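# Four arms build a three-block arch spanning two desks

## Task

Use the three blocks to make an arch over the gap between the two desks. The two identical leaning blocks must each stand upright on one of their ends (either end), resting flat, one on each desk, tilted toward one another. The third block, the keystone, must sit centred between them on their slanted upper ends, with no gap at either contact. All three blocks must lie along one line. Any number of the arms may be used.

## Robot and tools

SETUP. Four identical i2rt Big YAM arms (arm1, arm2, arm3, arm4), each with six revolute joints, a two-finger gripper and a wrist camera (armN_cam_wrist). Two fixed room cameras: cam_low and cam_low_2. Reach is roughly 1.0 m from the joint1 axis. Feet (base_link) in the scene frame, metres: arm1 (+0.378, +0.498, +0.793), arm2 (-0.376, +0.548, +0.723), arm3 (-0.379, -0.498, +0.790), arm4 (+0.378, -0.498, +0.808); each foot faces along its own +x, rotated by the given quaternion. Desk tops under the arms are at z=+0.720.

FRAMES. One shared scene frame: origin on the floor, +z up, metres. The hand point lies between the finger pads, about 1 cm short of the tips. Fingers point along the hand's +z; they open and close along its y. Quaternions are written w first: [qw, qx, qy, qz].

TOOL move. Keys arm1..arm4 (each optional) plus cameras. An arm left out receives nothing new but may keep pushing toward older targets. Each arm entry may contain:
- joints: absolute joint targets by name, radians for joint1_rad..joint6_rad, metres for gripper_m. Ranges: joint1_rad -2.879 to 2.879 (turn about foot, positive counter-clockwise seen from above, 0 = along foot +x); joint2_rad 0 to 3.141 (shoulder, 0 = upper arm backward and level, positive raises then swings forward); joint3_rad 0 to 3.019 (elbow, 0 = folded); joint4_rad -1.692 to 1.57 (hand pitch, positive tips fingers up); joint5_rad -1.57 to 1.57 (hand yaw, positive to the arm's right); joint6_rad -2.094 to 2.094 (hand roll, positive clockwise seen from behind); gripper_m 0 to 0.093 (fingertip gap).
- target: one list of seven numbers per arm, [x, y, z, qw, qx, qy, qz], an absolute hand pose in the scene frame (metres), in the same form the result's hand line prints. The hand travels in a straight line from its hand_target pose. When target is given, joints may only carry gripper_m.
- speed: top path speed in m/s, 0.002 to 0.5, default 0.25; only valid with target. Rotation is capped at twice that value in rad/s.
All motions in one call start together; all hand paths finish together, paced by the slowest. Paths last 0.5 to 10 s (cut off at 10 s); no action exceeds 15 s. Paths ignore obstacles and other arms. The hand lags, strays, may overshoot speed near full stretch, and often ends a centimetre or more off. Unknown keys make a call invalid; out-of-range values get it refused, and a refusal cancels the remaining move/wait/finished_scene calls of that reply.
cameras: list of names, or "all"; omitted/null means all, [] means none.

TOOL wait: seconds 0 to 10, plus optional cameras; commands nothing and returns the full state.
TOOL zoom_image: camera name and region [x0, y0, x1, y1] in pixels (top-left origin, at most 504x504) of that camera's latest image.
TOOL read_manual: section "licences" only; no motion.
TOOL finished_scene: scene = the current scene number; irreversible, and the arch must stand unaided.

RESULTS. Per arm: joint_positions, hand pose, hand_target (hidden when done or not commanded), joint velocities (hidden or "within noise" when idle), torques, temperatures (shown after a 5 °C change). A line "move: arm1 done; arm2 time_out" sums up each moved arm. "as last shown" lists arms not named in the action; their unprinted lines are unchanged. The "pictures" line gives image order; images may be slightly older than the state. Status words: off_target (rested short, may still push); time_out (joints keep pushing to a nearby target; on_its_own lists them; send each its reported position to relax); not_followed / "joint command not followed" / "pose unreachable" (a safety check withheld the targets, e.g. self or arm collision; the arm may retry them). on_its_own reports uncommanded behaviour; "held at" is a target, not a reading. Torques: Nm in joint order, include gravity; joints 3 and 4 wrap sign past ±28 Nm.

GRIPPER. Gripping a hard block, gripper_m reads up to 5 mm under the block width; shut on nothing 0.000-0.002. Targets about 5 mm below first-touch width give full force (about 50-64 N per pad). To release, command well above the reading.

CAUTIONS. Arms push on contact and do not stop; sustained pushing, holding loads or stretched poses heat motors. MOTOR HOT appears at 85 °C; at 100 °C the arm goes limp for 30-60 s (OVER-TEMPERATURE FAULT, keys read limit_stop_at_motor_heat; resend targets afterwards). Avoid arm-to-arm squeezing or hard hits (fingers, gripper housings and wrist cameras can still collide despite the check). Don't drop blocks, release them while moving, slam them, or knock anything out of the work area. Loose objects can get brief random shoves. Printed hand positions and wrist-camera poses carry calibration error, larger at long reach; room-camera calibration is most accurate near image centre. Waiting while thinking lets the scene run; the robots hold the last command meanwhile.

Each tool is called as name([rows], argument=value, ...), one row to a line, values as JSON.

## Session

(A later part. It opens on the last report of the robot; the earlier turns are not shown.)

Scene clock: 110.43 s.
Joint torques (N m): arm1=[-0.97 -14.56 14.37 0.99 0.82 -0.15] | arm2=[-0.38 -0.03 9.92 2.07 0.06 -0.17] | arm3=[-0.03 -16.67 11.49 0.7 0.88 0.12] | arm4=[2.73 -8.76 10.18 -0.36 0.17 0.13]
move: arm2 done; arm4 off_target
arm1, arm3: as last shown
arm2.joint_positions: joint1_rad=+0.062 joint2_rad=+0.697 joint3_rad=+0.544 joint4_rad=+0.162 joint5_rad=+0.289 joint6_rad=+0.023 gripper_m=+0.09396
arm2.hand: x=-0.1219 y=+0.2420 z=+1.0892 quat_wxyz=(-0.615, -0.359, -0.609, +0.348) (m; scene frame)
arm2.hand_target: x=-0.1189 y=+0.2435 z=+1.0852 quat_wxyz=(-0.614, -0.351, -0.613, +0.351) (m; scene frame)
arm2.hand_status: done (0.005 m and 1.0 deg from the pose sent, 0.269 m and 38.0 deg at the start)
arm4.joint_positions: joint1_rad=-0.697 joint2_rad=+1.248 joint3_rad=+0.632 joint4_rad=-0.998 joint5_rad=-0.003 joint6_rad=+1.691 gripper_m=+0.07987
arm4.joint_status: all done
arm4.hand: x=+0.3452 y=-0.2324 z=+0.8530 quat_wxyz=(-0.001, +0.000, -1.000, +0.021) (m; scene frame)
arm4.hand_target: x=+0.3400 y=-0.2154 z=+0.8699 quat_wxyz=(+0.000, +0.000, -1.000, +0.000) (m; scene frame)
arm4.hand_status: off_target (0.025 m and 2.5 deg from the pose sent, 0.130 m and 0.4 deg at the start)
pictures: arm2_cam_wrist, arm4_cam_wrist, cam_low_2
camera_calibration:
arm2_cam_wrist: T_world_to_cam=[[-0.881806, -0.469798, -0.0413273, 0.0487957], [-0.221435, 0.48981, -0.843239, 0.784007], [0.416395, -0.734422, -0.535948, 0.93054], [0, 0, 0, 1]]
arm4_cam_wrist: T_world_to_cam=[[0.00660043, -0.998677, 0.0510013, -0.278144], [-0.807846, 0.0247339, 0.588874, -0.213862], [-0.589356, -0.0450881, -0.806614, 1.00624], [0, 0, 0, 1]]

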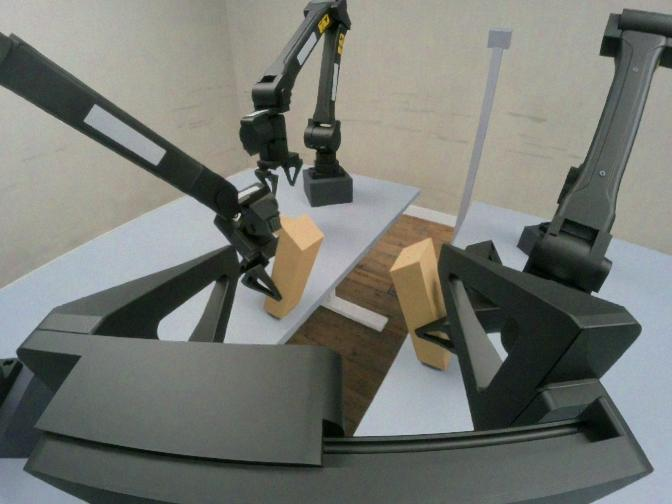

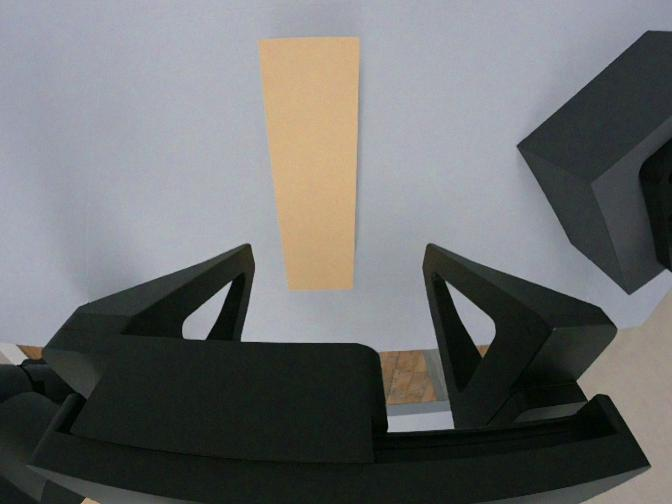

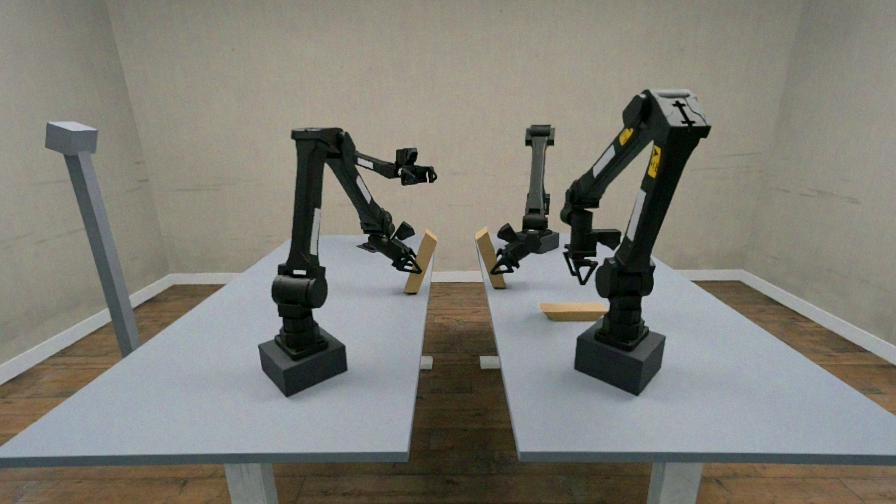

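move(arm4={"joints":{"joint6_rad":-1.36}}, cameras=[])

move(arm4={"target":[-0.07,-0.15,1.10,0,0.866,0.5,0],"speed":0.3}, cameras=["arm4_cam_wrist","cam_low_2","cam_low"])

Scene clock: 117.03 s.
move: arm4 done
arm4.joint_status: all done
pictures: none

Scene clock: 119.93 s.
Joint torques (N m): arm1=[-0.85 -14.56 14.35 1.02 0.84 -0.14] | arm2=[-0.15 -0.44 9.91 2.06 0.08 -0.21] | arm3=[-0.03 -16.56 11.44 0.68 0.9 0.12] | arm4=[2.08 -16.91 12.49 -0.32 -0.07 -0.13]
move: arm4 off_target
arm1.joint_positions: joint1_rad=+0.582 joint2_rad=+1.931 joint3_rad=+1.136 joint4_rad=-0.485 joint5_rad=+0.934 joint6_rad=+1.215 gripper_m=+0.05924
arm1.hand: x=+0.1283 y=+0.0029 z=+0.8124 quat_wxyz=(+0.000, -0.887, +0.003, +0.461) (m; scene frame)
arm2.joint_positions: joint1_rad=+0.062 joint2_rad=+0.697 joint3_rad=+0.544 joint4_rad=+0.162 joint5_rad=+0.289 joint6_rad=+0.023 gripper_m=+0.09396
arm2.hand: x=-0.1219 y=+0.2420 z=+1.0892 quat_wxyz=(-0.615, -0.359, -0.609, +0.348) (m; scene frame)
arm3.joint_positions: joint1_rad=+0.598 joint2_rad=+1.913 joint3_rad=+1.137 joint4_rad=-0.493 joint5_rad=+0.926 joint6_rad=+1.189 gripper_m=+0.06081
arm3.hand: x=-0.1267 y=-0.0031 z=+0.8178 quat_wxyz=(-0.461, +0.005, -0.887, +0.002) (m; scene frame)
arm4.joint_positions: joint1_rad=+0.089 joint2_rad=+1.808 joint3_rad=+1.920 joint4_rad=-1.683 joint5_rad=+0.004 joint6_rad=-1.694 gripper_m=+0.07992
arm4.hand: x=-0.0601 y=-0.1544 z=+1.0876 quat_wxyz=(+0.000, +0.870, +0.493, +0.002) (m; scene frame)
arm4.hand_target: x=-0.0687 y=-0.1498 z=+1.0995 quat_wxyz=(-0.012, +0.866, +0.500, -0.003) (m; scene frame)
arm4.hand_status: off_target (0.016 m and 1.0 deg from the pose sent, 0.491 m and 66.2 deg at the start; a joint's target at an end of its range on 24 of 87 steps)
pictures: arm4_cam_wrist, cam_low, cam_low_2
camera_calibration:
arm4_cam_wrist: T_world_to_cam=[[-0.860612, 0.509207, 0.00736878, 0.0186291], [0.413257, 0.689844, 0.594419, -0.511293], [0.297599, 0.51461, -0.804122, 1.09715], [0, 0, 0, 1]]

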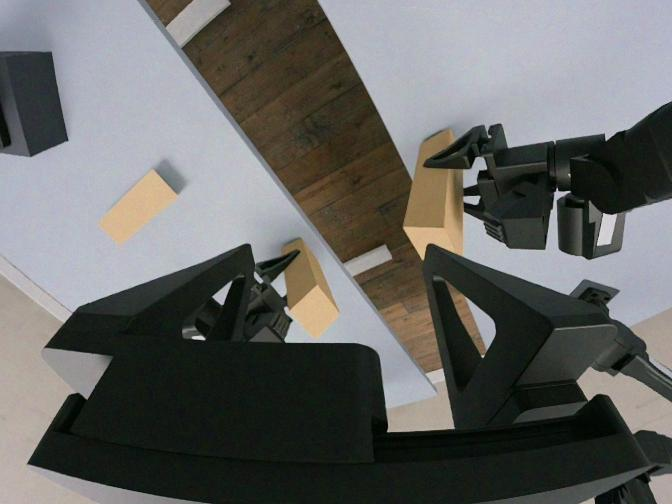

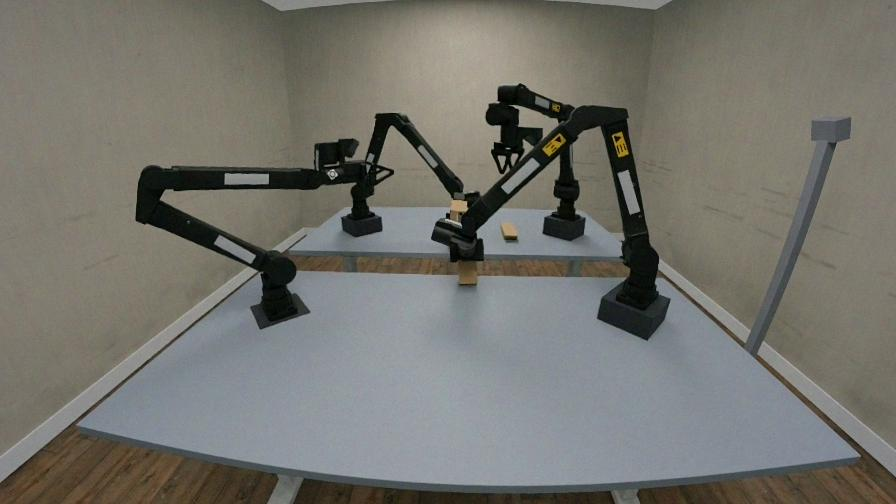

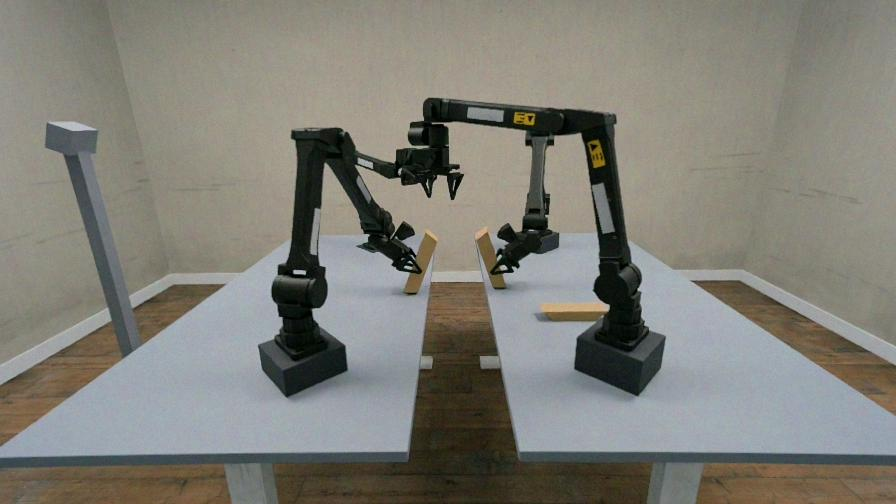

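zoom_image(camera="arm4_cam_wrist", region=[240, 90, 500, 350])

zoom_image(camera="arm4_cam_wrist", region=[390, 110, 480, 270])

zoom_image(camera="arm4_cam_wrist", region=[260, 220, 360, 350])

Scaled by 1.938 from the camera's 672x504 image, which has a finer 960x720 frame.

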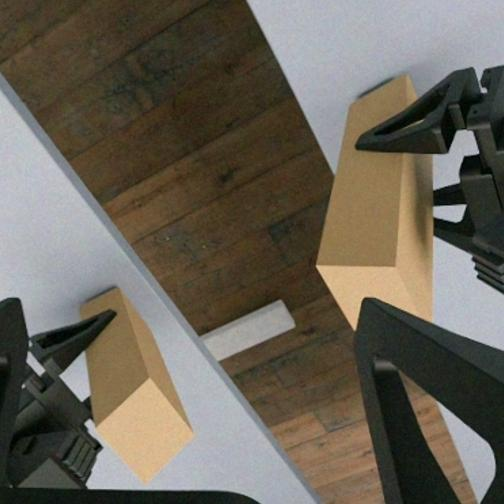

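Scaled by 3.150 from the camera's 672x504 image, which has a finer 960x720 frame.

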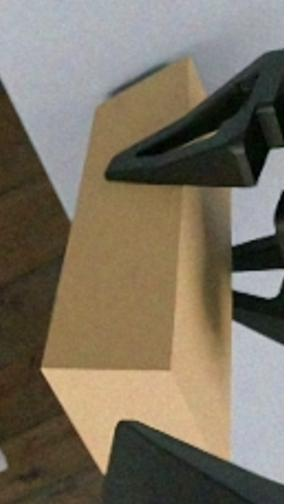

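Scaled by 3.877 from the camera's 672x504 image, which has a finer 960x720 frame.

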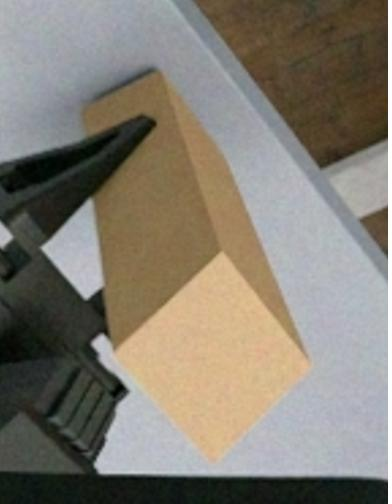

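zoom_image(camera="arm4_cam_wrist", region=[80, 150, 200, 260])

zoom_image(camera="cam_low_2", region=[520, 280, 620, 340])

zoom_image(camera="cam_low_2", region=[390, 220, 530, 304])

Scaled by 4.200 from the camera's 672x504 image, which has a finer 960x720 frame.

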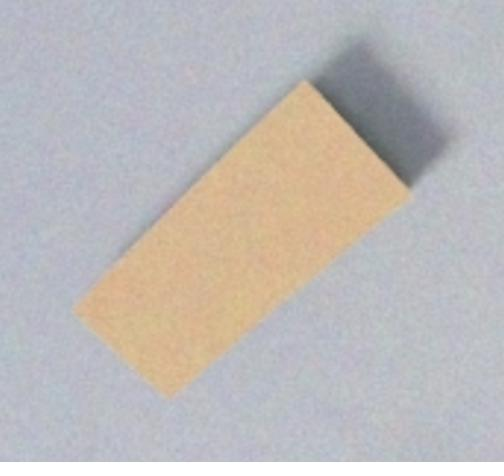

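Scaled by 5.040 from the camera's 896x504 image, which has a finer 1280x720 frame.

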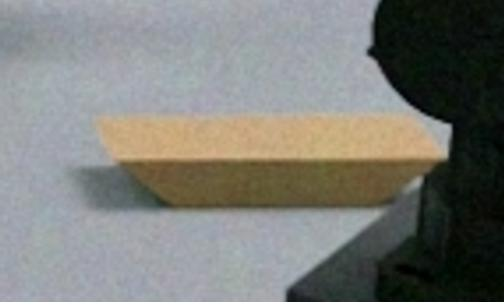

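Scaled by 3.600 from the camera's 896x504 image, which has a finer 1280x720 frame.

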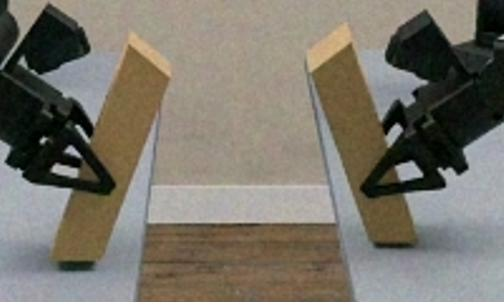

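move(arm3={"target":[-0.112,0.039,0.852,0.475,0.046,0.8784,0.0256],"speed":0.08}, arm1={"target":[0.112,-0.041,0.849,0.0514,0.8797,-0.0118,-0.4741],"speed":0.08}, cameras=["arm4_cam_wrist","cam_low_2","arm1_cam_wrist","arm3_cam_wrist"])

zoom_image(camera="arm4_cam_wrist", region=[240, 90, 500, 350])

zoom_image(camera="cam_low_2", region=[390, 220, 530, 304])

Scene clock: 140.07 s.
Joint torques (N m): arm1=[-0.85 -14.39 14.42 1.13 0.76 -0.14] | arm2=[-0.09 -0.38 9.88 1.98 0.09 -0.2] | arm3=[0.73 -16.56 11.81 -0.21 1.42 0.29] | arm4=[2.02 -16.91 12.48 -0.27 -0.08 -0.14]
Motor temperatures (°C): arm1=[27 25 32 24 24 20 22] | arm2=[26 22 32 22 22 24 22] | arm3=[30 26 34 20 22 19 23] | arm4=[27 23 33 19 21 20 24]
Heat: arm1: hottest joint3_rad 32 °C; arm2: hottest joint3_rad 32 °C; arm3: hottest joint3_rad 34 °C; arm4: hottest joint3_rad 33 °C.
move: arm1 off_target; arm3 off_target
arm1.joint_positions: joint1_rad=+0.582 joint2_rad=+1.931 joint3_rad=+1.136 joint4_rad=-0.431 joint5_rad=+0.918 joint6_rad=+1.149 gripper_m=+0.05924
arm1.hand: x=+0.1277 y=-0.0069 z=+0.8134 quat_wxyz=(-0.010, -0.887, -0.015, +0.460) (m; scene frame)
arm1.hand_target: x=+0.1131 y=-0.0375 z=+0.8509 quat_wxyz=(-0.051, -0.879, +0.012, +0.475) (m; scene frame)
arm1.hand_status: off_target (0.052 m and 5.9 deg from the pose sent, 0.059 m and 6.2 deg at the start)
arm2, arm4: as last shown
arm3.joint_positions: joint1_rad=+0.598 joint2_rad=+1.951 joint3_rad=+1.216 joint4_rad=-0.581 joint5_rad=+0.935 joint6_rad=+1.267 gripper_m=+0.06081
arm3.hand: x=-0.1225 y=+0.0114 z=+0.8205 quat_wxyz=(-0.461, -0.020, -0.887, +0.006) (m; scene frame)
arm3.hand_target: x=-0.1128 y=+0.0365 z=+0.8529 quat_wxyz=(-0.475, -0.046, -0.878, -0.026) (m; scene frame)
arm3.hand_status: off_target (0.043 m and 5.1 deg from the pose sent, 0.056 m and 6.9 deg at the start)
pictures: arm1_cam_wrist, arm3_cam_wrist, arm4_cam_wrist, cam_low_2
camera_calibration:
arm1_cam_wrist: T_world_to_cam=[[-0.0334228, 0.998663, -0.0394227, 0.0459355], [0.957445, 0.0206793, -0.287875, 0.111814], [-0.286675, -0.0473666, -0.956856, 0.936465], [0, 0, 0, 1]]
arm3_cam_wrist: T_world_to_cam=[[-0.0530217, -0.998566, -0.00740787, 0.0106962], [-0.945161, 0.0525773, -0.322346, 0.151357], [0.322273, -0.0100897, -0.946593, 0.939623], [0, 0, 0, 1]]
arm4_cam_wrist: T_world_to_cam=[[-0.860612, 0.509207, 0.00736878, 0.0186291], [0.413257, 0.689844, 0.594419, -0.511293], [0.297599, 0.51461, -0.804122, 1.09715], [0, 0, 0, 1]]

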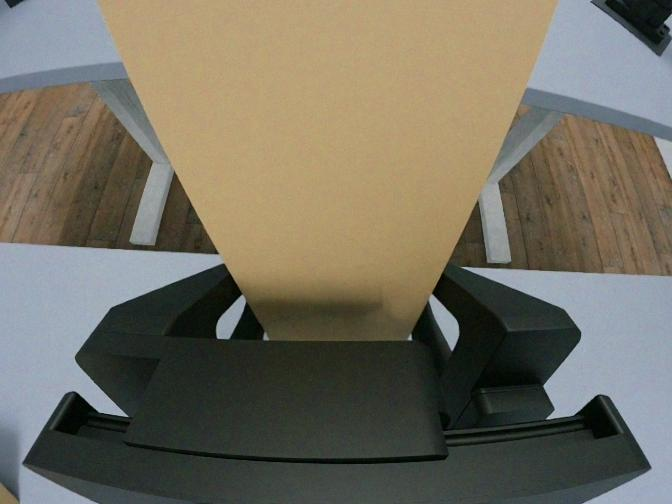

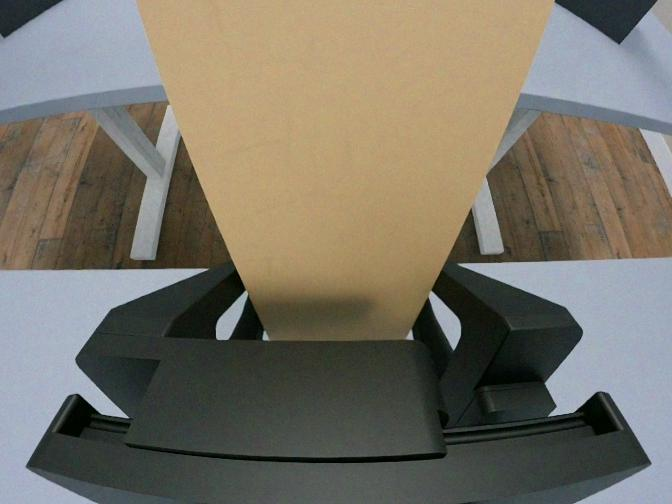

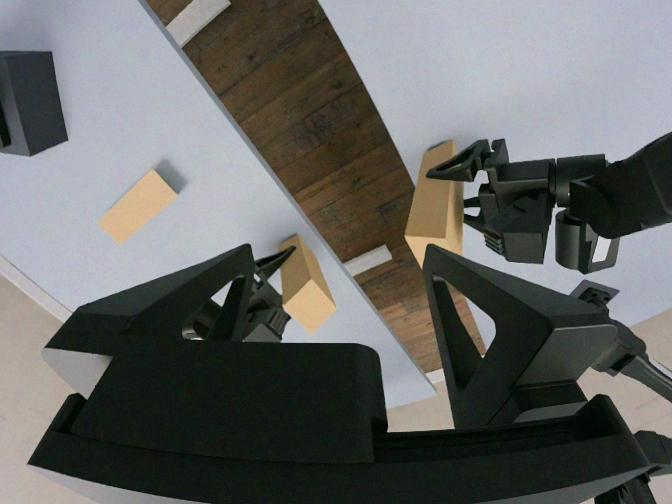

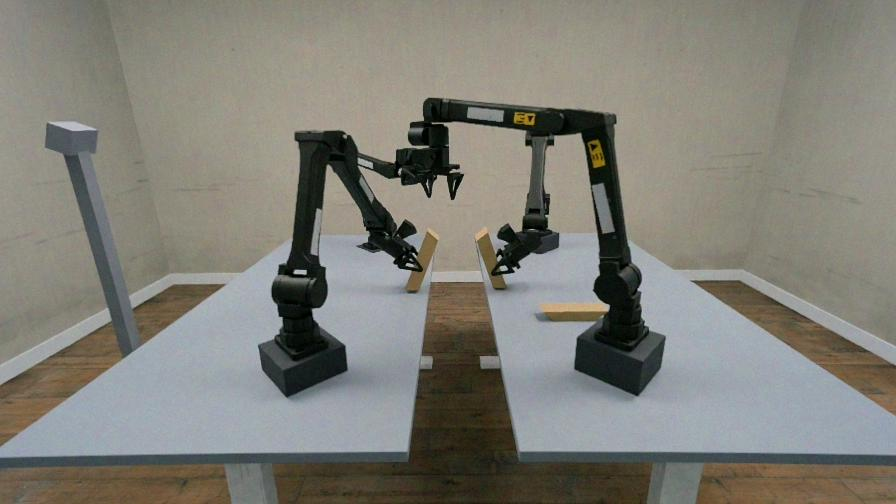

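Scaled by 1.938 from the camera's 672x504 image, which has a finer 960x720 frame.

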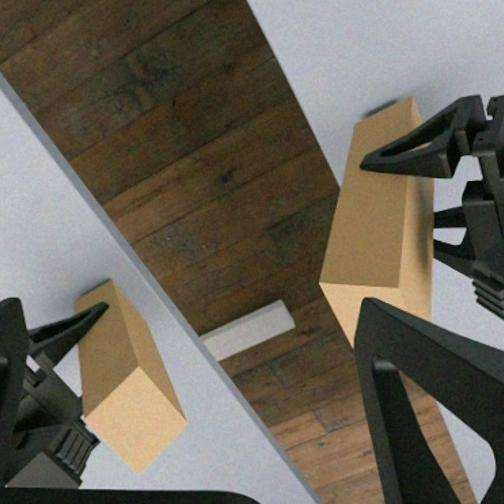

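Scaled by 3.600 from the camera's 896x504 image, which has a finer 1280x720 frame.

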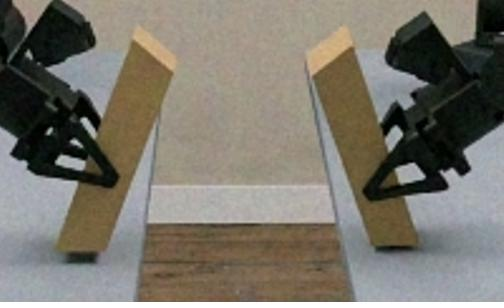

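move(arm3={"target":[-0.112,0.039,0.837,0.475,0.046,0.8784,0.0256],"speed":0.03}, arm1={"target":[0.112,-0.041,0.835,0.0514,0.8797,-0.0118,-0.4741],"speed":0.03}, cameras=["arm4_cam_wrist","cam_low_2"])

zoom_image(camera="cam_low_2", region=[390, 220, 530, 304])

Scene clock: 150.90 s.
Joint torques (N m): arm1=[-0.73 -13.86 13.83 1.18 0.74 -0.15] | arm2=[-0.38 -0.21 9.99 2 0.1 -0.2] | arm3=[0.32 -16.79 11.07 0.64 1.33 0.28] | arm4=[2.08 -16.91 12.48 -0.25 -0.07 -0.14]
move: arm1 off_target; arm3 off_target
arm1.joint_positions: joint1_rad=+0.581 joint2_rad=+1.949 joint3_rad=+1.136 joint4_rad=-0.401 joint5_rad=+0.917 joint6_rad=+1.148 gripper_m=+0.05924
arm1.hand: x=+0.1269 y=-0.0099 z=+0.8057 quat_wxyz=(-0.015, -0.887, -0.013, +0.461) (m; scene frame)
arm1.hand_target: x=+0.1130 y=-0.0382 z=+0.8366 quat_wxyz=(-0.051, -0.879, +0.011, +0.474) (m; scene frame)
arm1.hand_status: off_target (0.045 m and 5.3 deg from the pose sent, 0.043 m and 5.9 deg at the start)
arm2, arm4: as last shown
arm3.joint_positions: joint1_rad=+0.598 joint2_rad=+1.974 joint3_rad=+1.216 joint4_rad=-0.571 joint5_rad=+0.937 joint6_rad=+1.268 gripper_m=+0.06081
arm3.hand: x=-0.1225 y=+0.0106 z=+0.8089 quat_wxyz=(-0.460, -0.018, -0.888, +0.012) (m; scene frame)
arm3.hand_target: x=-0.1129 y=+0.0368 z=+0.8380 quat_wxyz=(-0.475, -0.046, -0.879, -0.026) (m; scene frame)
arm3.hand_status: off_target (0.041 m and 5.7 deg from the pose sent, 0.034 m and 5.1 deg at the start)
pictures: arm4_cam_wrist, cam_low_2
camera_calibration:
arm4_cam_wrist: T_world_to_cam=[[-0.860612, 0.509207, 0.00736878, 0.0186291], [0.413257, 0.689844, 0.594419, -0.511293], [0.297599, 0.51461, -0.804122, 1.09715], [0, 0, 0, 1]]

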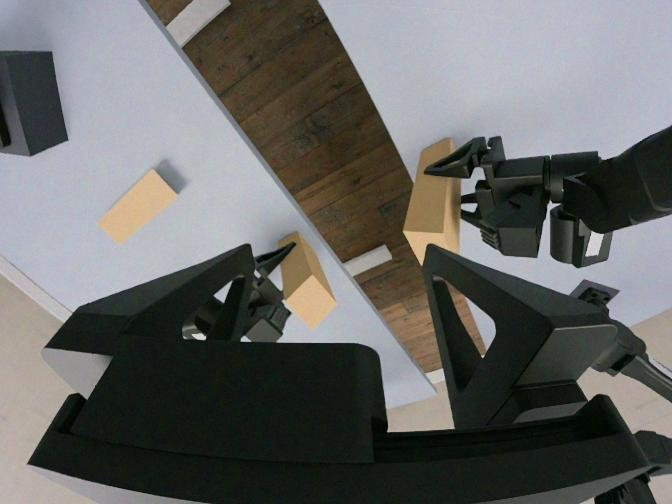

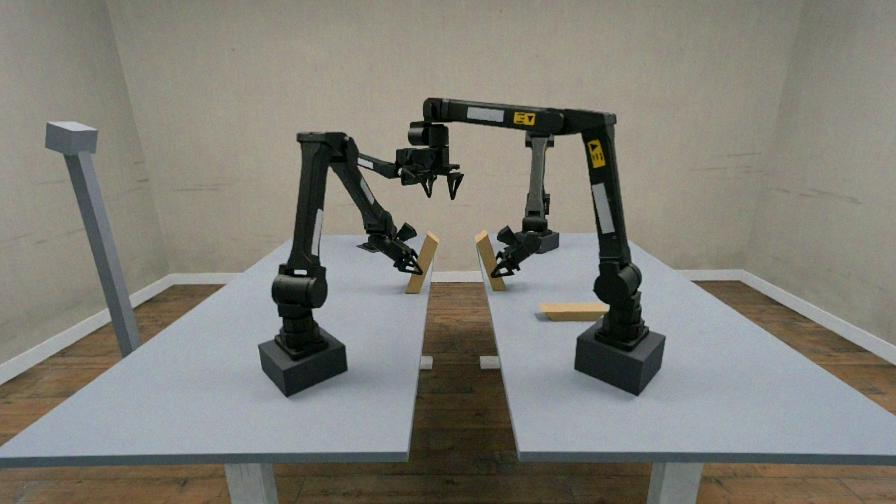

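Scaled by 3.600 from the camera's 896x504 image, which has a finer 1280x720 frame.

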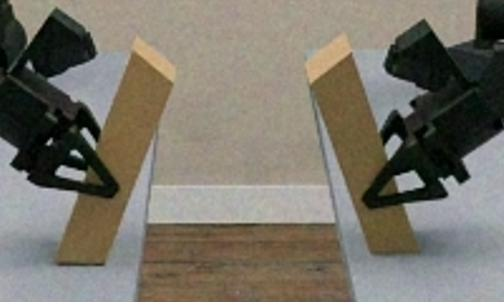

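move(arm3={"target":[-0.1225,0.011,0.804,0.460,0.018,0.888,-0.006],"speed":0.03}, arm1={"target":[0.127,-0.008,0.800,0.013,0.887,0.014,-0.460],"speed":0.03}, cameras=["arm4_cam_wrist","cam_low_2","cam_low","arm2_cam_wrist"])

zoom_image(camera="cam_low_2", region=[390, 220, 530, 304])

zoom_image(camera="arm4_cam_wrist", region=[240, 90, 500, 350])

zoom_image(camera="arm2_cam_wrist", region=[230, 200, 470, 390])

Scene clock: 154.67 s.
Joint torques (N m): arm1=[-0.03 -12.69 7.53 0.69 0.46 -0.07] | arm2=[-0.15 -0.5 10 1.99 0.08 -0.2] | arm3=[0.62 -15.33 5.86 0.65 0.53 0.11] | arm4=[2.08 -16.85 12.48 -0.25 -0.07 -0.14]
move: arm1 done; arm3 done
arm1.joint_positions: joint1_rad=+0.581 joint2_rad=+1.951 joint3_rad=+1.133 joint4_rad=-0.401 joint5_rad=+0.917 joint6_rad=+1.154 gripper_m=+0.05924
arm1.hand: x=+0.1271 y=-0.0087 z=+0.8041 quat_wxyz=(-0.015, -0.887, -0.011, +0.461) (m; scene frame)
arm1.hand_target: x=+0.1270 y=-0.0078 z=+0.8000 quat_wxyz=(-0.014, -0.888, -0.011, +0.460) (m; scene frame)
arm1.hand_status: done (0.004 m and 0.4 deg from the pose sent, 0.006 m and 0.3 deg at the start)
arm2, arm4: as last shown
arm3.joint_positions: joint1_rad=+0.598 joint2_rad=+1.975 joint3_rad=+1.212 joint4_rad=-0.558 joint5_rad=+0.935 joint6_rad=+1.275 gripper_m=+0.06081
arm3.hand: x=-0.1226 y=+0.0111 z=+0.8073 quat_wxyz=(-0.460, -0.022, -0.887, +0.006) (m; scene frame)
arm3.hand_target: x=-0.1224 y=+0.0110 z=+0.8043 quat_wxyz=(-0.460, -0.021, -0.888, +0.005) (m; scene frame)
arm3.hand_status: done (0.003 m and 0.5 deg from the pose sent, 0.005 m and 0.7 deg at the start)
arm4.joint_positions: joint1_rad=+0.089 joint2_rad=+1.808 joint3_rad=+1.920 joint4_rad=-1.683 joint5_rad=+0.004 joint6_rad=-1.696 gripper_m=+0.07992
pictures: arm2_cam_wrist, arm4_cam_wrist, cam_low, cam_low_2
camera_calibration:
arm2_cam_wrist: T_world_to_cam=[[-0.881806, -0.469798, -0.0413273, 0.0487957], [-0.221435, 0.48981, -0.843239, 0.784007], [0.416395, -0.734422, -0.535948, 0.93054], [0, 0, 0, 1]]
arm4_cam_wrist: T_world_to_cam=[[-0.861392, 0.507887, 0.00736359, 0.018384], [0.412196, 0.690479, 0.594418, -0.511257], [0.296813, 0.515063, -0.804122, 1.09718], [0, 0, 0, 1]]

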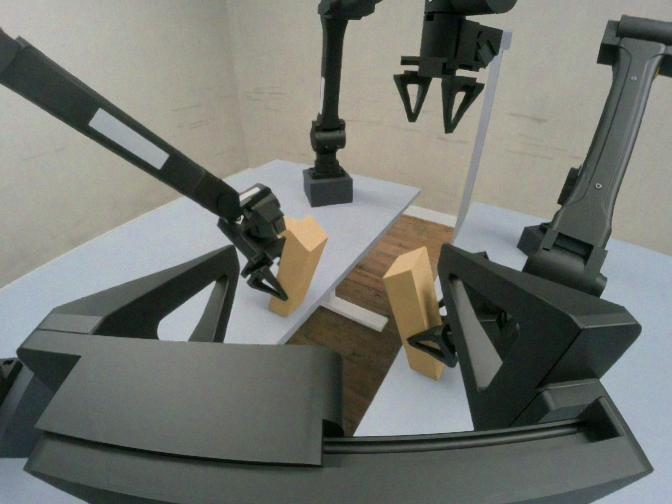

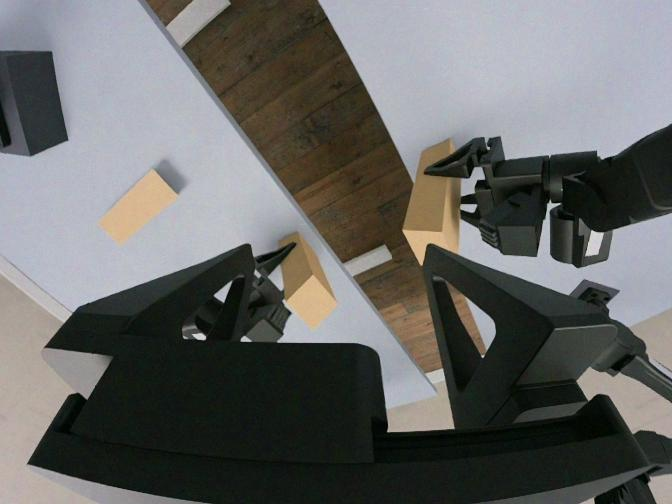

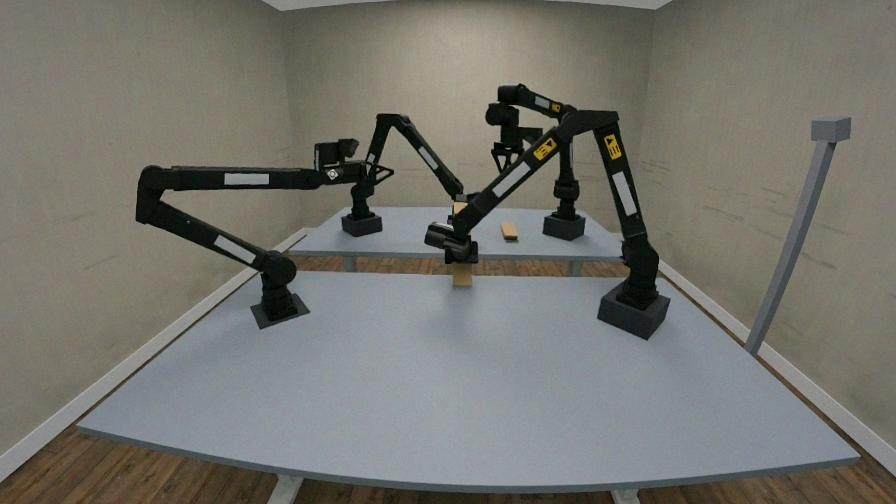

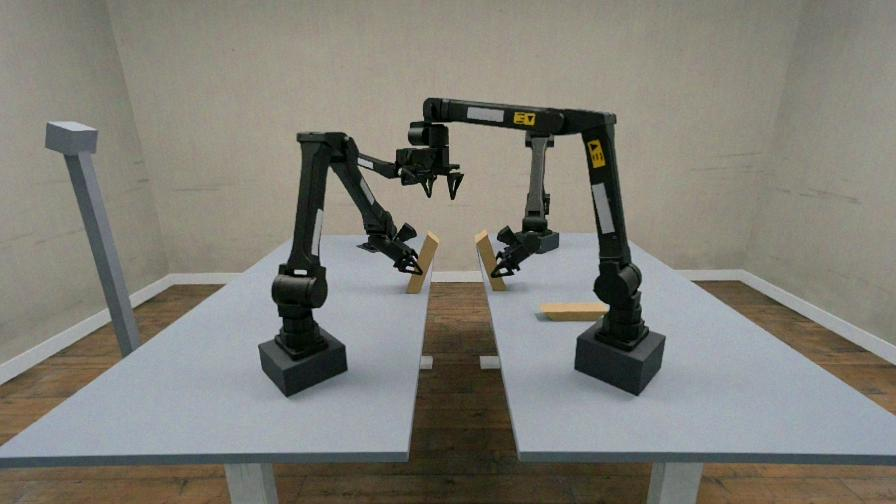

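Scaled by 3.600 from the camera's 896x504 image, which has a finer 1280x720 frame.

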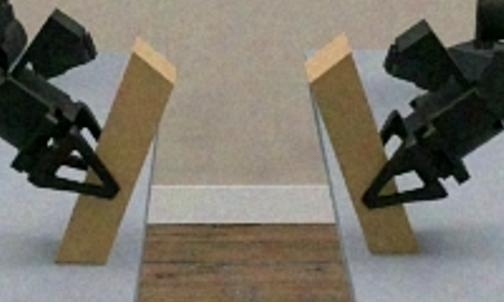

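Scaled by 1.938 from the camera's 672x504 image, which has a finer 960x720 frame.

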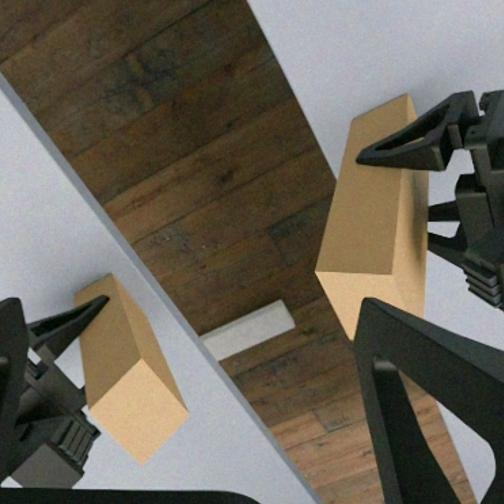

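Scaled by 2.100 from the camera's 672x504 image, which has a finer 960x720 frame.

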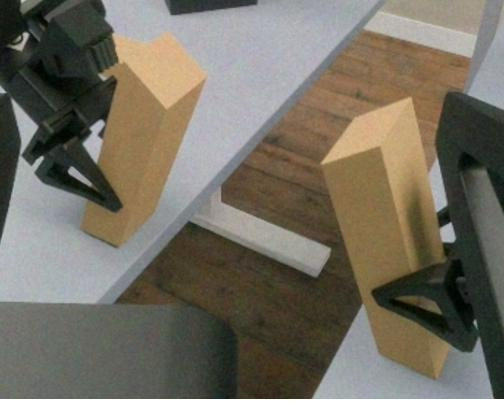

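move(arm4={"target":[0.34,-0.215,0.86,0,1,0,0],"speed":0.3,"joints":{"gripper_m":0.093}}, arm2={"joints":{"joint2_rad":0.62}}, cameras=["arm4_cam_wrist"])

Scene clock: 161.10 s.
Joint torques (N m): arm1=[0.15 -12.69 7.53 0.72 0.46 -0.06] | arm2=[-0.5 0.5 10.29 1.88 0.04 -0.18] | arm3=[0.67 -15.5 5.83 0.69 0.52 0.1] | arm4=[0.97 -8.64 7.5 0.88 -0.21 -0.12]
move: arm2 done; arm4 done
arm1, arm3: as last shown
arm2.joint_positions: joint1_rad=+0.062 joint2_rad=+0.617 joint3_rad=+0.542 joint4_rad=+0.165 joint5_rad=+0.297 joint6_rad=+0.023 gripper_m=+0.09396
arm2.joint_status: all done
arm2.hand: x=-0.1376 y=+0.2554 z=+1.1176 quat_wxyz=(-0.642, -0.354, -0.580, +0.357) (m; scene frame)
arm3.hand: x=-0.1226 y=+0.0109 z=+0.8072 quat_wxyz=(-0.460, -0.022, -0.887, +0.007) (m; scene frame)
arm4.joint_positions: joint1_rad=-0.672 joint2_rad=+1.261 joint3_rad=+0.656 joint4_rad=-0.996 joint5_rad=+0.000 joint6_rad=-1.423 gripper_m=+0.09288
arm4.joint_status: all done
arm4.hand: x=+0.3376 y=-0.2232 z=+0.8568 quat_wxyz=(+0.015, +1.000, -0.001, +0.003) (m; scene frame)
arm4.hand_target: x=+0.3396 y=-0.2163 z=+0.8600 quat_wxyz=(+0.003, +1.000, +0.000, +0.000) (m; scene frame)
arm4.hand_status: done (0.009 m and 1.8 deg from the pose sent, 0.464 m and 59.1 deg at the start)
pictures: arm4_cam_wrist
camera_calibration:
arm4_cam_wrist: T_world_to_cam=[[-0.00389702, 0.999742, -0.0223976, 0.243375], [0.803067, 0.0164752, 0.595661, -0.773957], [0.595876, -0.0156655, -0.802923, 0.608522], [0, 0, 0, 1]]

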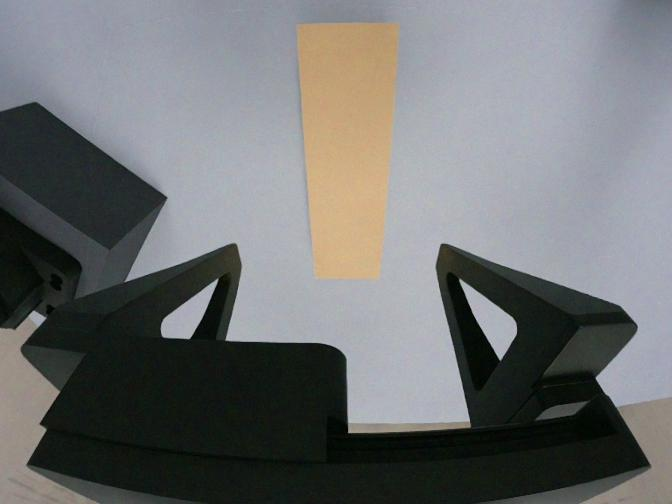

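move(arm4={"target":[0.341,-0.214,0.738,0,1,0,0],"speed":0.12}, cameras=[])

move(arm4={"joints":{"gripper_m":0.051}}, cameras=["arm4_cam_wrist"])

Scene clock: 164.77 s.
move: arm4 done
arm4.hand_status: done (0.005 m and 0.2 deg from the pose sent, 0.119 m and 1.8 deg at the start)
pictures: none

Scene clock: 165.37 s.
Joint torques (N m): arm1=[-0.03 -12.63 7.51 0.7 0.46 -0.06] | arm2=[-0.38 0.44 10.29 1.87 0.07 -0.2] | arm3=[0.56 -15.56 5.9 0.62 0.53 0.11] | arm4=[0.91 -8.94 4.81 0.94 -0.12 -0.13]
move: arm4 off_target
arm1.joint_positions: joint1_rad=+0.581 joint2_rad=+1.951 joint3_rad=+1.133 joint4_rad=-0.401 joint5_rad=+0.917 joint6_rad=+1.154 gripper_m=+0.05924
arm1.hand: x=+0.1271 y=-0.0087 z=+0.8041 quat_wxyz=(-0.015, -0.887, -0.011, +0.461) (m; scene frame)
arm2.joint_positions: joint1_rad=+0.062 joint2_rad=+0.617 joint3_rad=+0.542 joint4_rad=+0.165 joint5_rad=+0.297 joint6_rad=+0.023 gripper_m=+0.09396
arm2.hand: x=-0.1376 y=+0.2554 z=+1.1176 quat_wxyz=(-0.642, -0.354, -0.580, +0.357) (m; scene frame)
arm3.joint_positions: joint1_rad=+0.598 joint2_rad=+1.975 joint3_rad=+1.212 joint4_rad=-0.558 joint5_rad=+0.935 joint6_rad=+1.275 gripper_m=+0.06081
arm3.hand: x=-0.1226 y=+0.0109 z=+0.8072 quat_wxyz=(-0.460, -0.022, -0.887, +0.007) (m; scene frame)
arm4.joint_positions: joint1_rad=-0.676 joint2_rad=+1.577 joint3_rad=+0.534 joint4_rad=-0.531 joint5_rad=+0.000 joint6_rad=-1.430 gripper_m=+0.05863
arm4.joint_status: gripper_m off_target (ended at +0.05867, target +0.05100)
arm4.hand: x=+0.3381 y=-0.2173 z=+0.7408 quat_wxyz=(+0.002, +1.000, +0.000, +0.001) (m; scene frame)
pictures: arm4_cam_wrist
camera_calibration:
arm4_cam_wrist: T_world_to_cam=[[-0.00703174, 0.999967, 0.00418316, 0.216334], [0.805403, 0.00318405, 0.592719, -0.706879], [0.592686, 0.00753698, -0.805398, 0.523196], [0, 0, 0, 1]]

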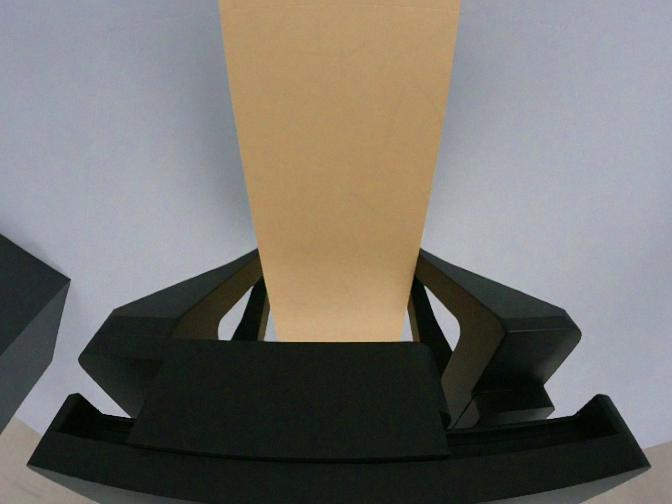

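move(arm4={"target":[0.338,-0.205,1.06,0,1,0,0],"speed":0.18}, cameras=[])

move(arm4={"target":[0.0,-0.2,1.08,0,1,0,0],"speed":0.18}, cameras=["cam_low_2","cam_low","arm2_cam_wrist"])

Scene clock: 169.63 s.
move: arm4 off_target
arm4.hand_status: off_target (0.030 m and 3.5 deg from the pose sent, 0.319 m and 0.2 deg at the start)
pictures: none

Scene clock: 172.43 s.
Joint torques (N m): arm1=[0.03 -12.75 7.49 0.69 0.47 -0.07] | arm2=[-0.09 0.79 10.24 1.89 0.05 -0.21] | arm3=[0.62 -15.5 5.83 0.62 0.54 0.11] | arm4=[2.14 -14.74 13.34 -0.34 0.02 0.13]
move: arm4 off_target
arm1.joint_positions: joint1_rad=+0.581 joint2_rad=+1.951 joint3_rad=+1.133 joint4_rad=-0.401 joint5_rad=+0.917 joint6_rad=+1.154 gripper_m=+0.05924
arm1.hand: x=+0.1271 y=-0.0087 z=+0.8041 quat_wxyz=(-0.015, -0.887, -0.011, +0.461) (m; scene frame)
arm2.joint_positions: joint1_rad=+0.062 joint2_rad=+0.617 joint3_rad=+0.542 joint4_rad=+0.165 joint5_rad=+0.297 joint6_rad=+0.023 gripper_m=+0.09396
arm2.hand: x=-0.1376 y=+0.2554 z=+1.1176 quat_wxyz=(-0.642, -0.354, -0.580, +0.357) (m; scene frame)
arm3.joint_positions: joint1_rad=+0.598 joint2_rad=+1.975 joint3_rad=+1.212 joint4_rad=-0.558 joint5_rad=+0.935 joint6_rad=+1.275 gripper_m=+0.06081
arm3.hand: x=-0.1226 y=+0.0109 z=+0.8072 quat_wxyz=(-0.460, -0.022, -0.887, +0.007) (m; scene frame)
arm4.joint_positions: joint1_rad=+0.081 joint2_rad=+1.587 joint3_rad=+1.552 joint4_rad=-1.581 joint5_rad=+0.000 joint6_rad=-0.686 gripper_m=+0.05863
arm4.hand: x=+0.0126 y=-0.2069 z=+1.0568 quat_wxyz=(+0.014, +1.000, +0.007, +0.018) (m; scene frame)
arm4.hand_target: x=+0.0014 y=-0.2001 z=+1.0799 quat_wxyz=(-0.002, +1.000, +0.003, +0.000) (m; scene frame)
arm4.hand_status: off_target (0.027 m and 2.7 deg from the pose sent, 0.342 m and 3.5 deg at the start)
pictures: arm2_cam_wrist, cam_low, cam_low_2
camera_calibration:
arm2_cam_wrist: T_world_to_cam=[[-0.881948, -0.466486, -0.0675263, 0.0708181], [-0.166975, 0.443179, -0.880745, 0.859294], [0.440781, -0.765496, -0.468752, 0.898317], [0, 0, 0, 1]]

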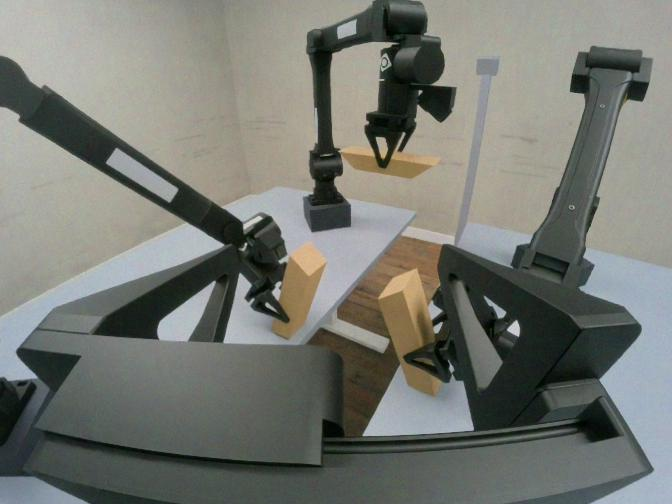

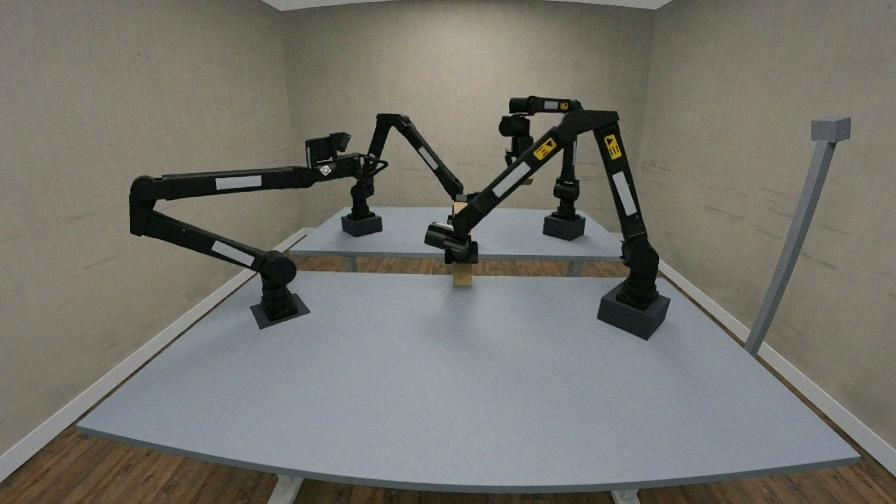

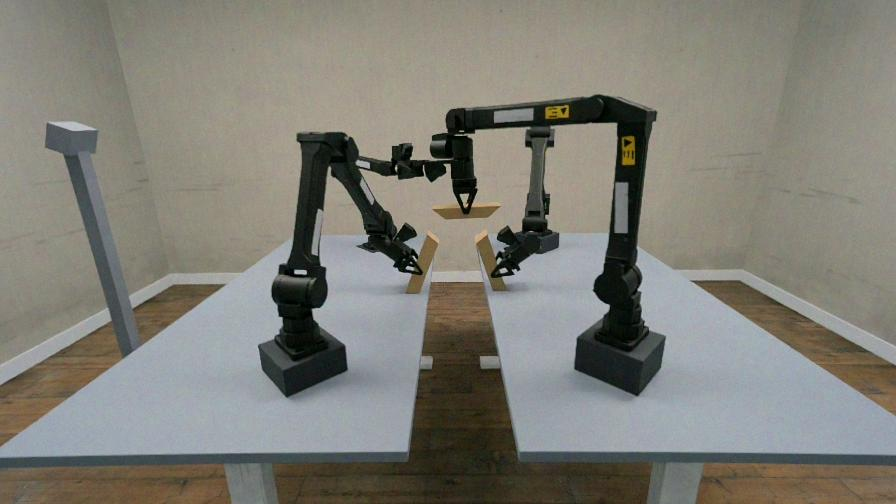

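move(arm4={"target":[-0.025,0.008,1.03,-0.016,1,-0.004,-0.018],"speed":0.12}, cameras=["arm4_cam_wrist","cam_low_2","cam_low","arm2_cam_wrist"])

zoom_image(camera="cam_low_2", region=[380, 190, 540, 304])

zoom_image(camera="arm2_cam_wrist", region=[230, 80, 470, 320])

Scene clock: 177.43 s.
Joint torques (N m): arm1=[0.03 -12.69 7.49 0.69 0.46 -0.06] | arm2=[-0.32 0.44 10.18 1.81 0.05 -0.21] | arm3=[1.26 -15.5 5.87 0.54 0.52 0.13] | arm4=[1.49 -20.89 13.49 -0.17 -0.18 -0.14]
move: arm4 off_target
arm1, arm2, arm3: as last shown
arm4.joint_positions: joint1_rad=-0.141 joint2_rad=+2.033 joint3_rad=+2.045 joint4_rad=-1.585 joint5_rad=-0.006 joint6_rad=-0.873 gripper_m=+0.05863
arm4.hand: x=-0.0191 y=-0.0046 z=+1.0058 quat_wxyz=(+0.003, +1.000, -0.011, -0.001) (m; scene frame)
arm4.hand_target: x=-0.0241 y=+0.0066 z=+1.0300 quat_wxyz=(-0.016, +1.000, -0.007, -0.018) (m; scene frame)
arm4.hand_status: off_target (0.028 m and 3.0 deg from the pose sent, 0.220 m and 5.5 deg at the start)
pictures: arm2_cam_wrist, arm4_cam_wrist, cam_low, cam_low_2
camera_calibration:
arm2_cam_wrist: T_world_to_cam=[[-0.881948, -0.466486, -0.0675263, 0.0708181], [-0.166975, 0.443179, -0.880745, 0.859294], [0.440781, -0.765496, -0.468752, 0.898317], [0, 0, 0, 1]]
arm4_cam_wrist: T_world_to_cam=[[0.0150041, 0.999884, 0.00264577, 0.00198757], [0.807647, -0.0136793, 0.589508, -0.573682], [0.589476, -0.00670819, -0.807758, 0.948931], [0, 0, 0, 1]]

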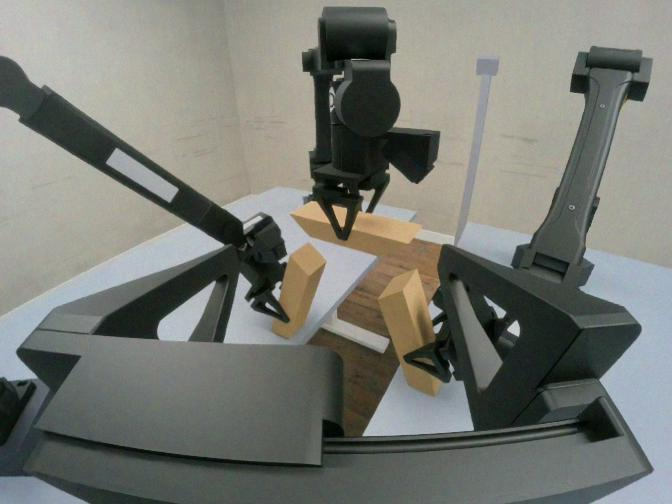

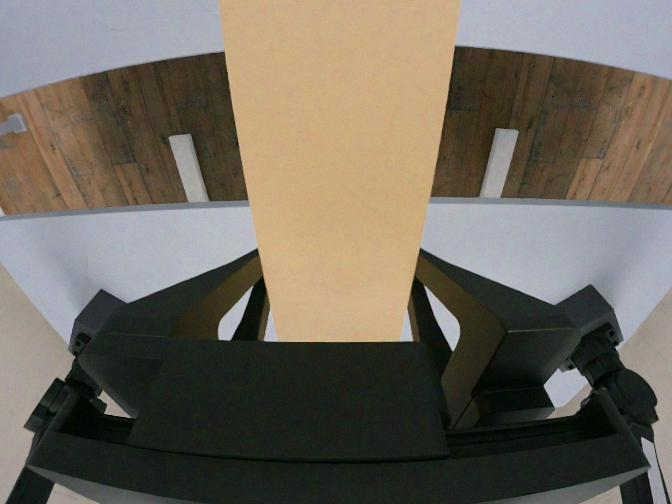

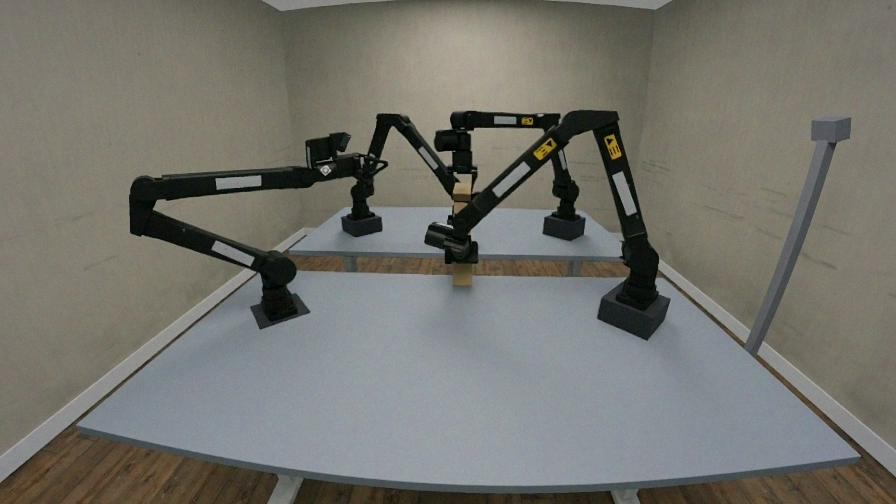

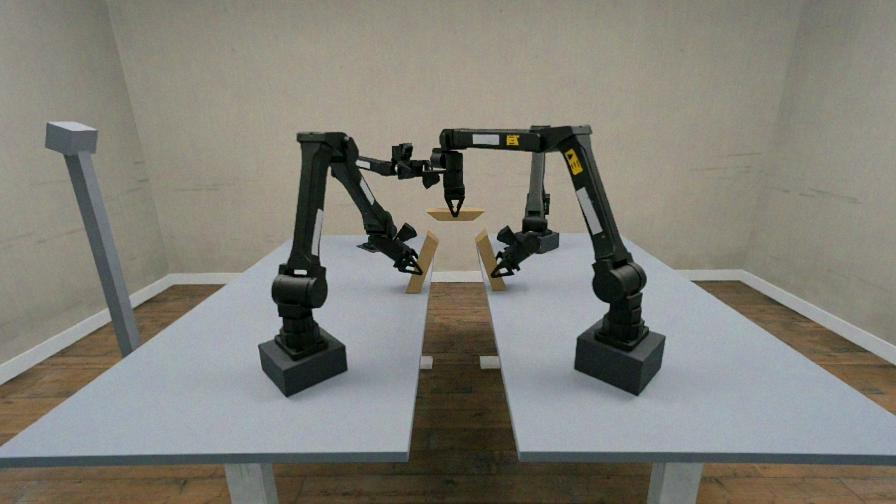

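Scaled by 3.150 from the camera's 896x504 image, which has a finer 1280x720 frame.

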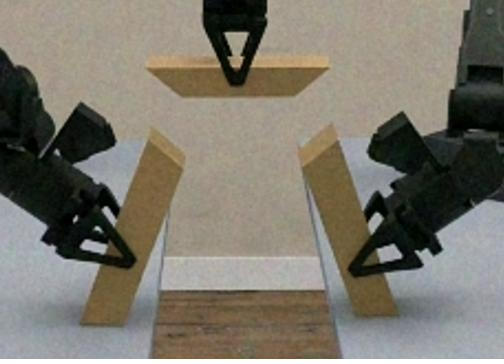

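Scaled by 2.100 from the camera's 672x504 image, which has a finer 960x720 frame.

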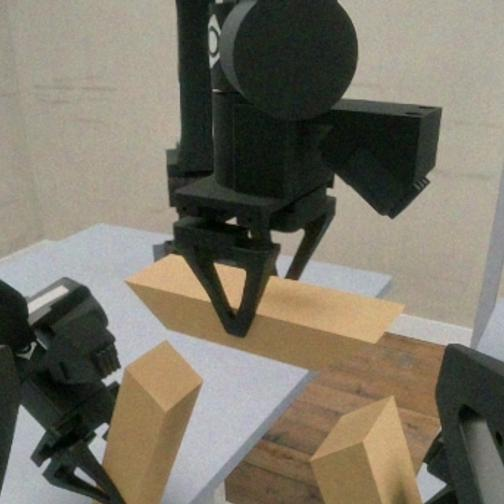

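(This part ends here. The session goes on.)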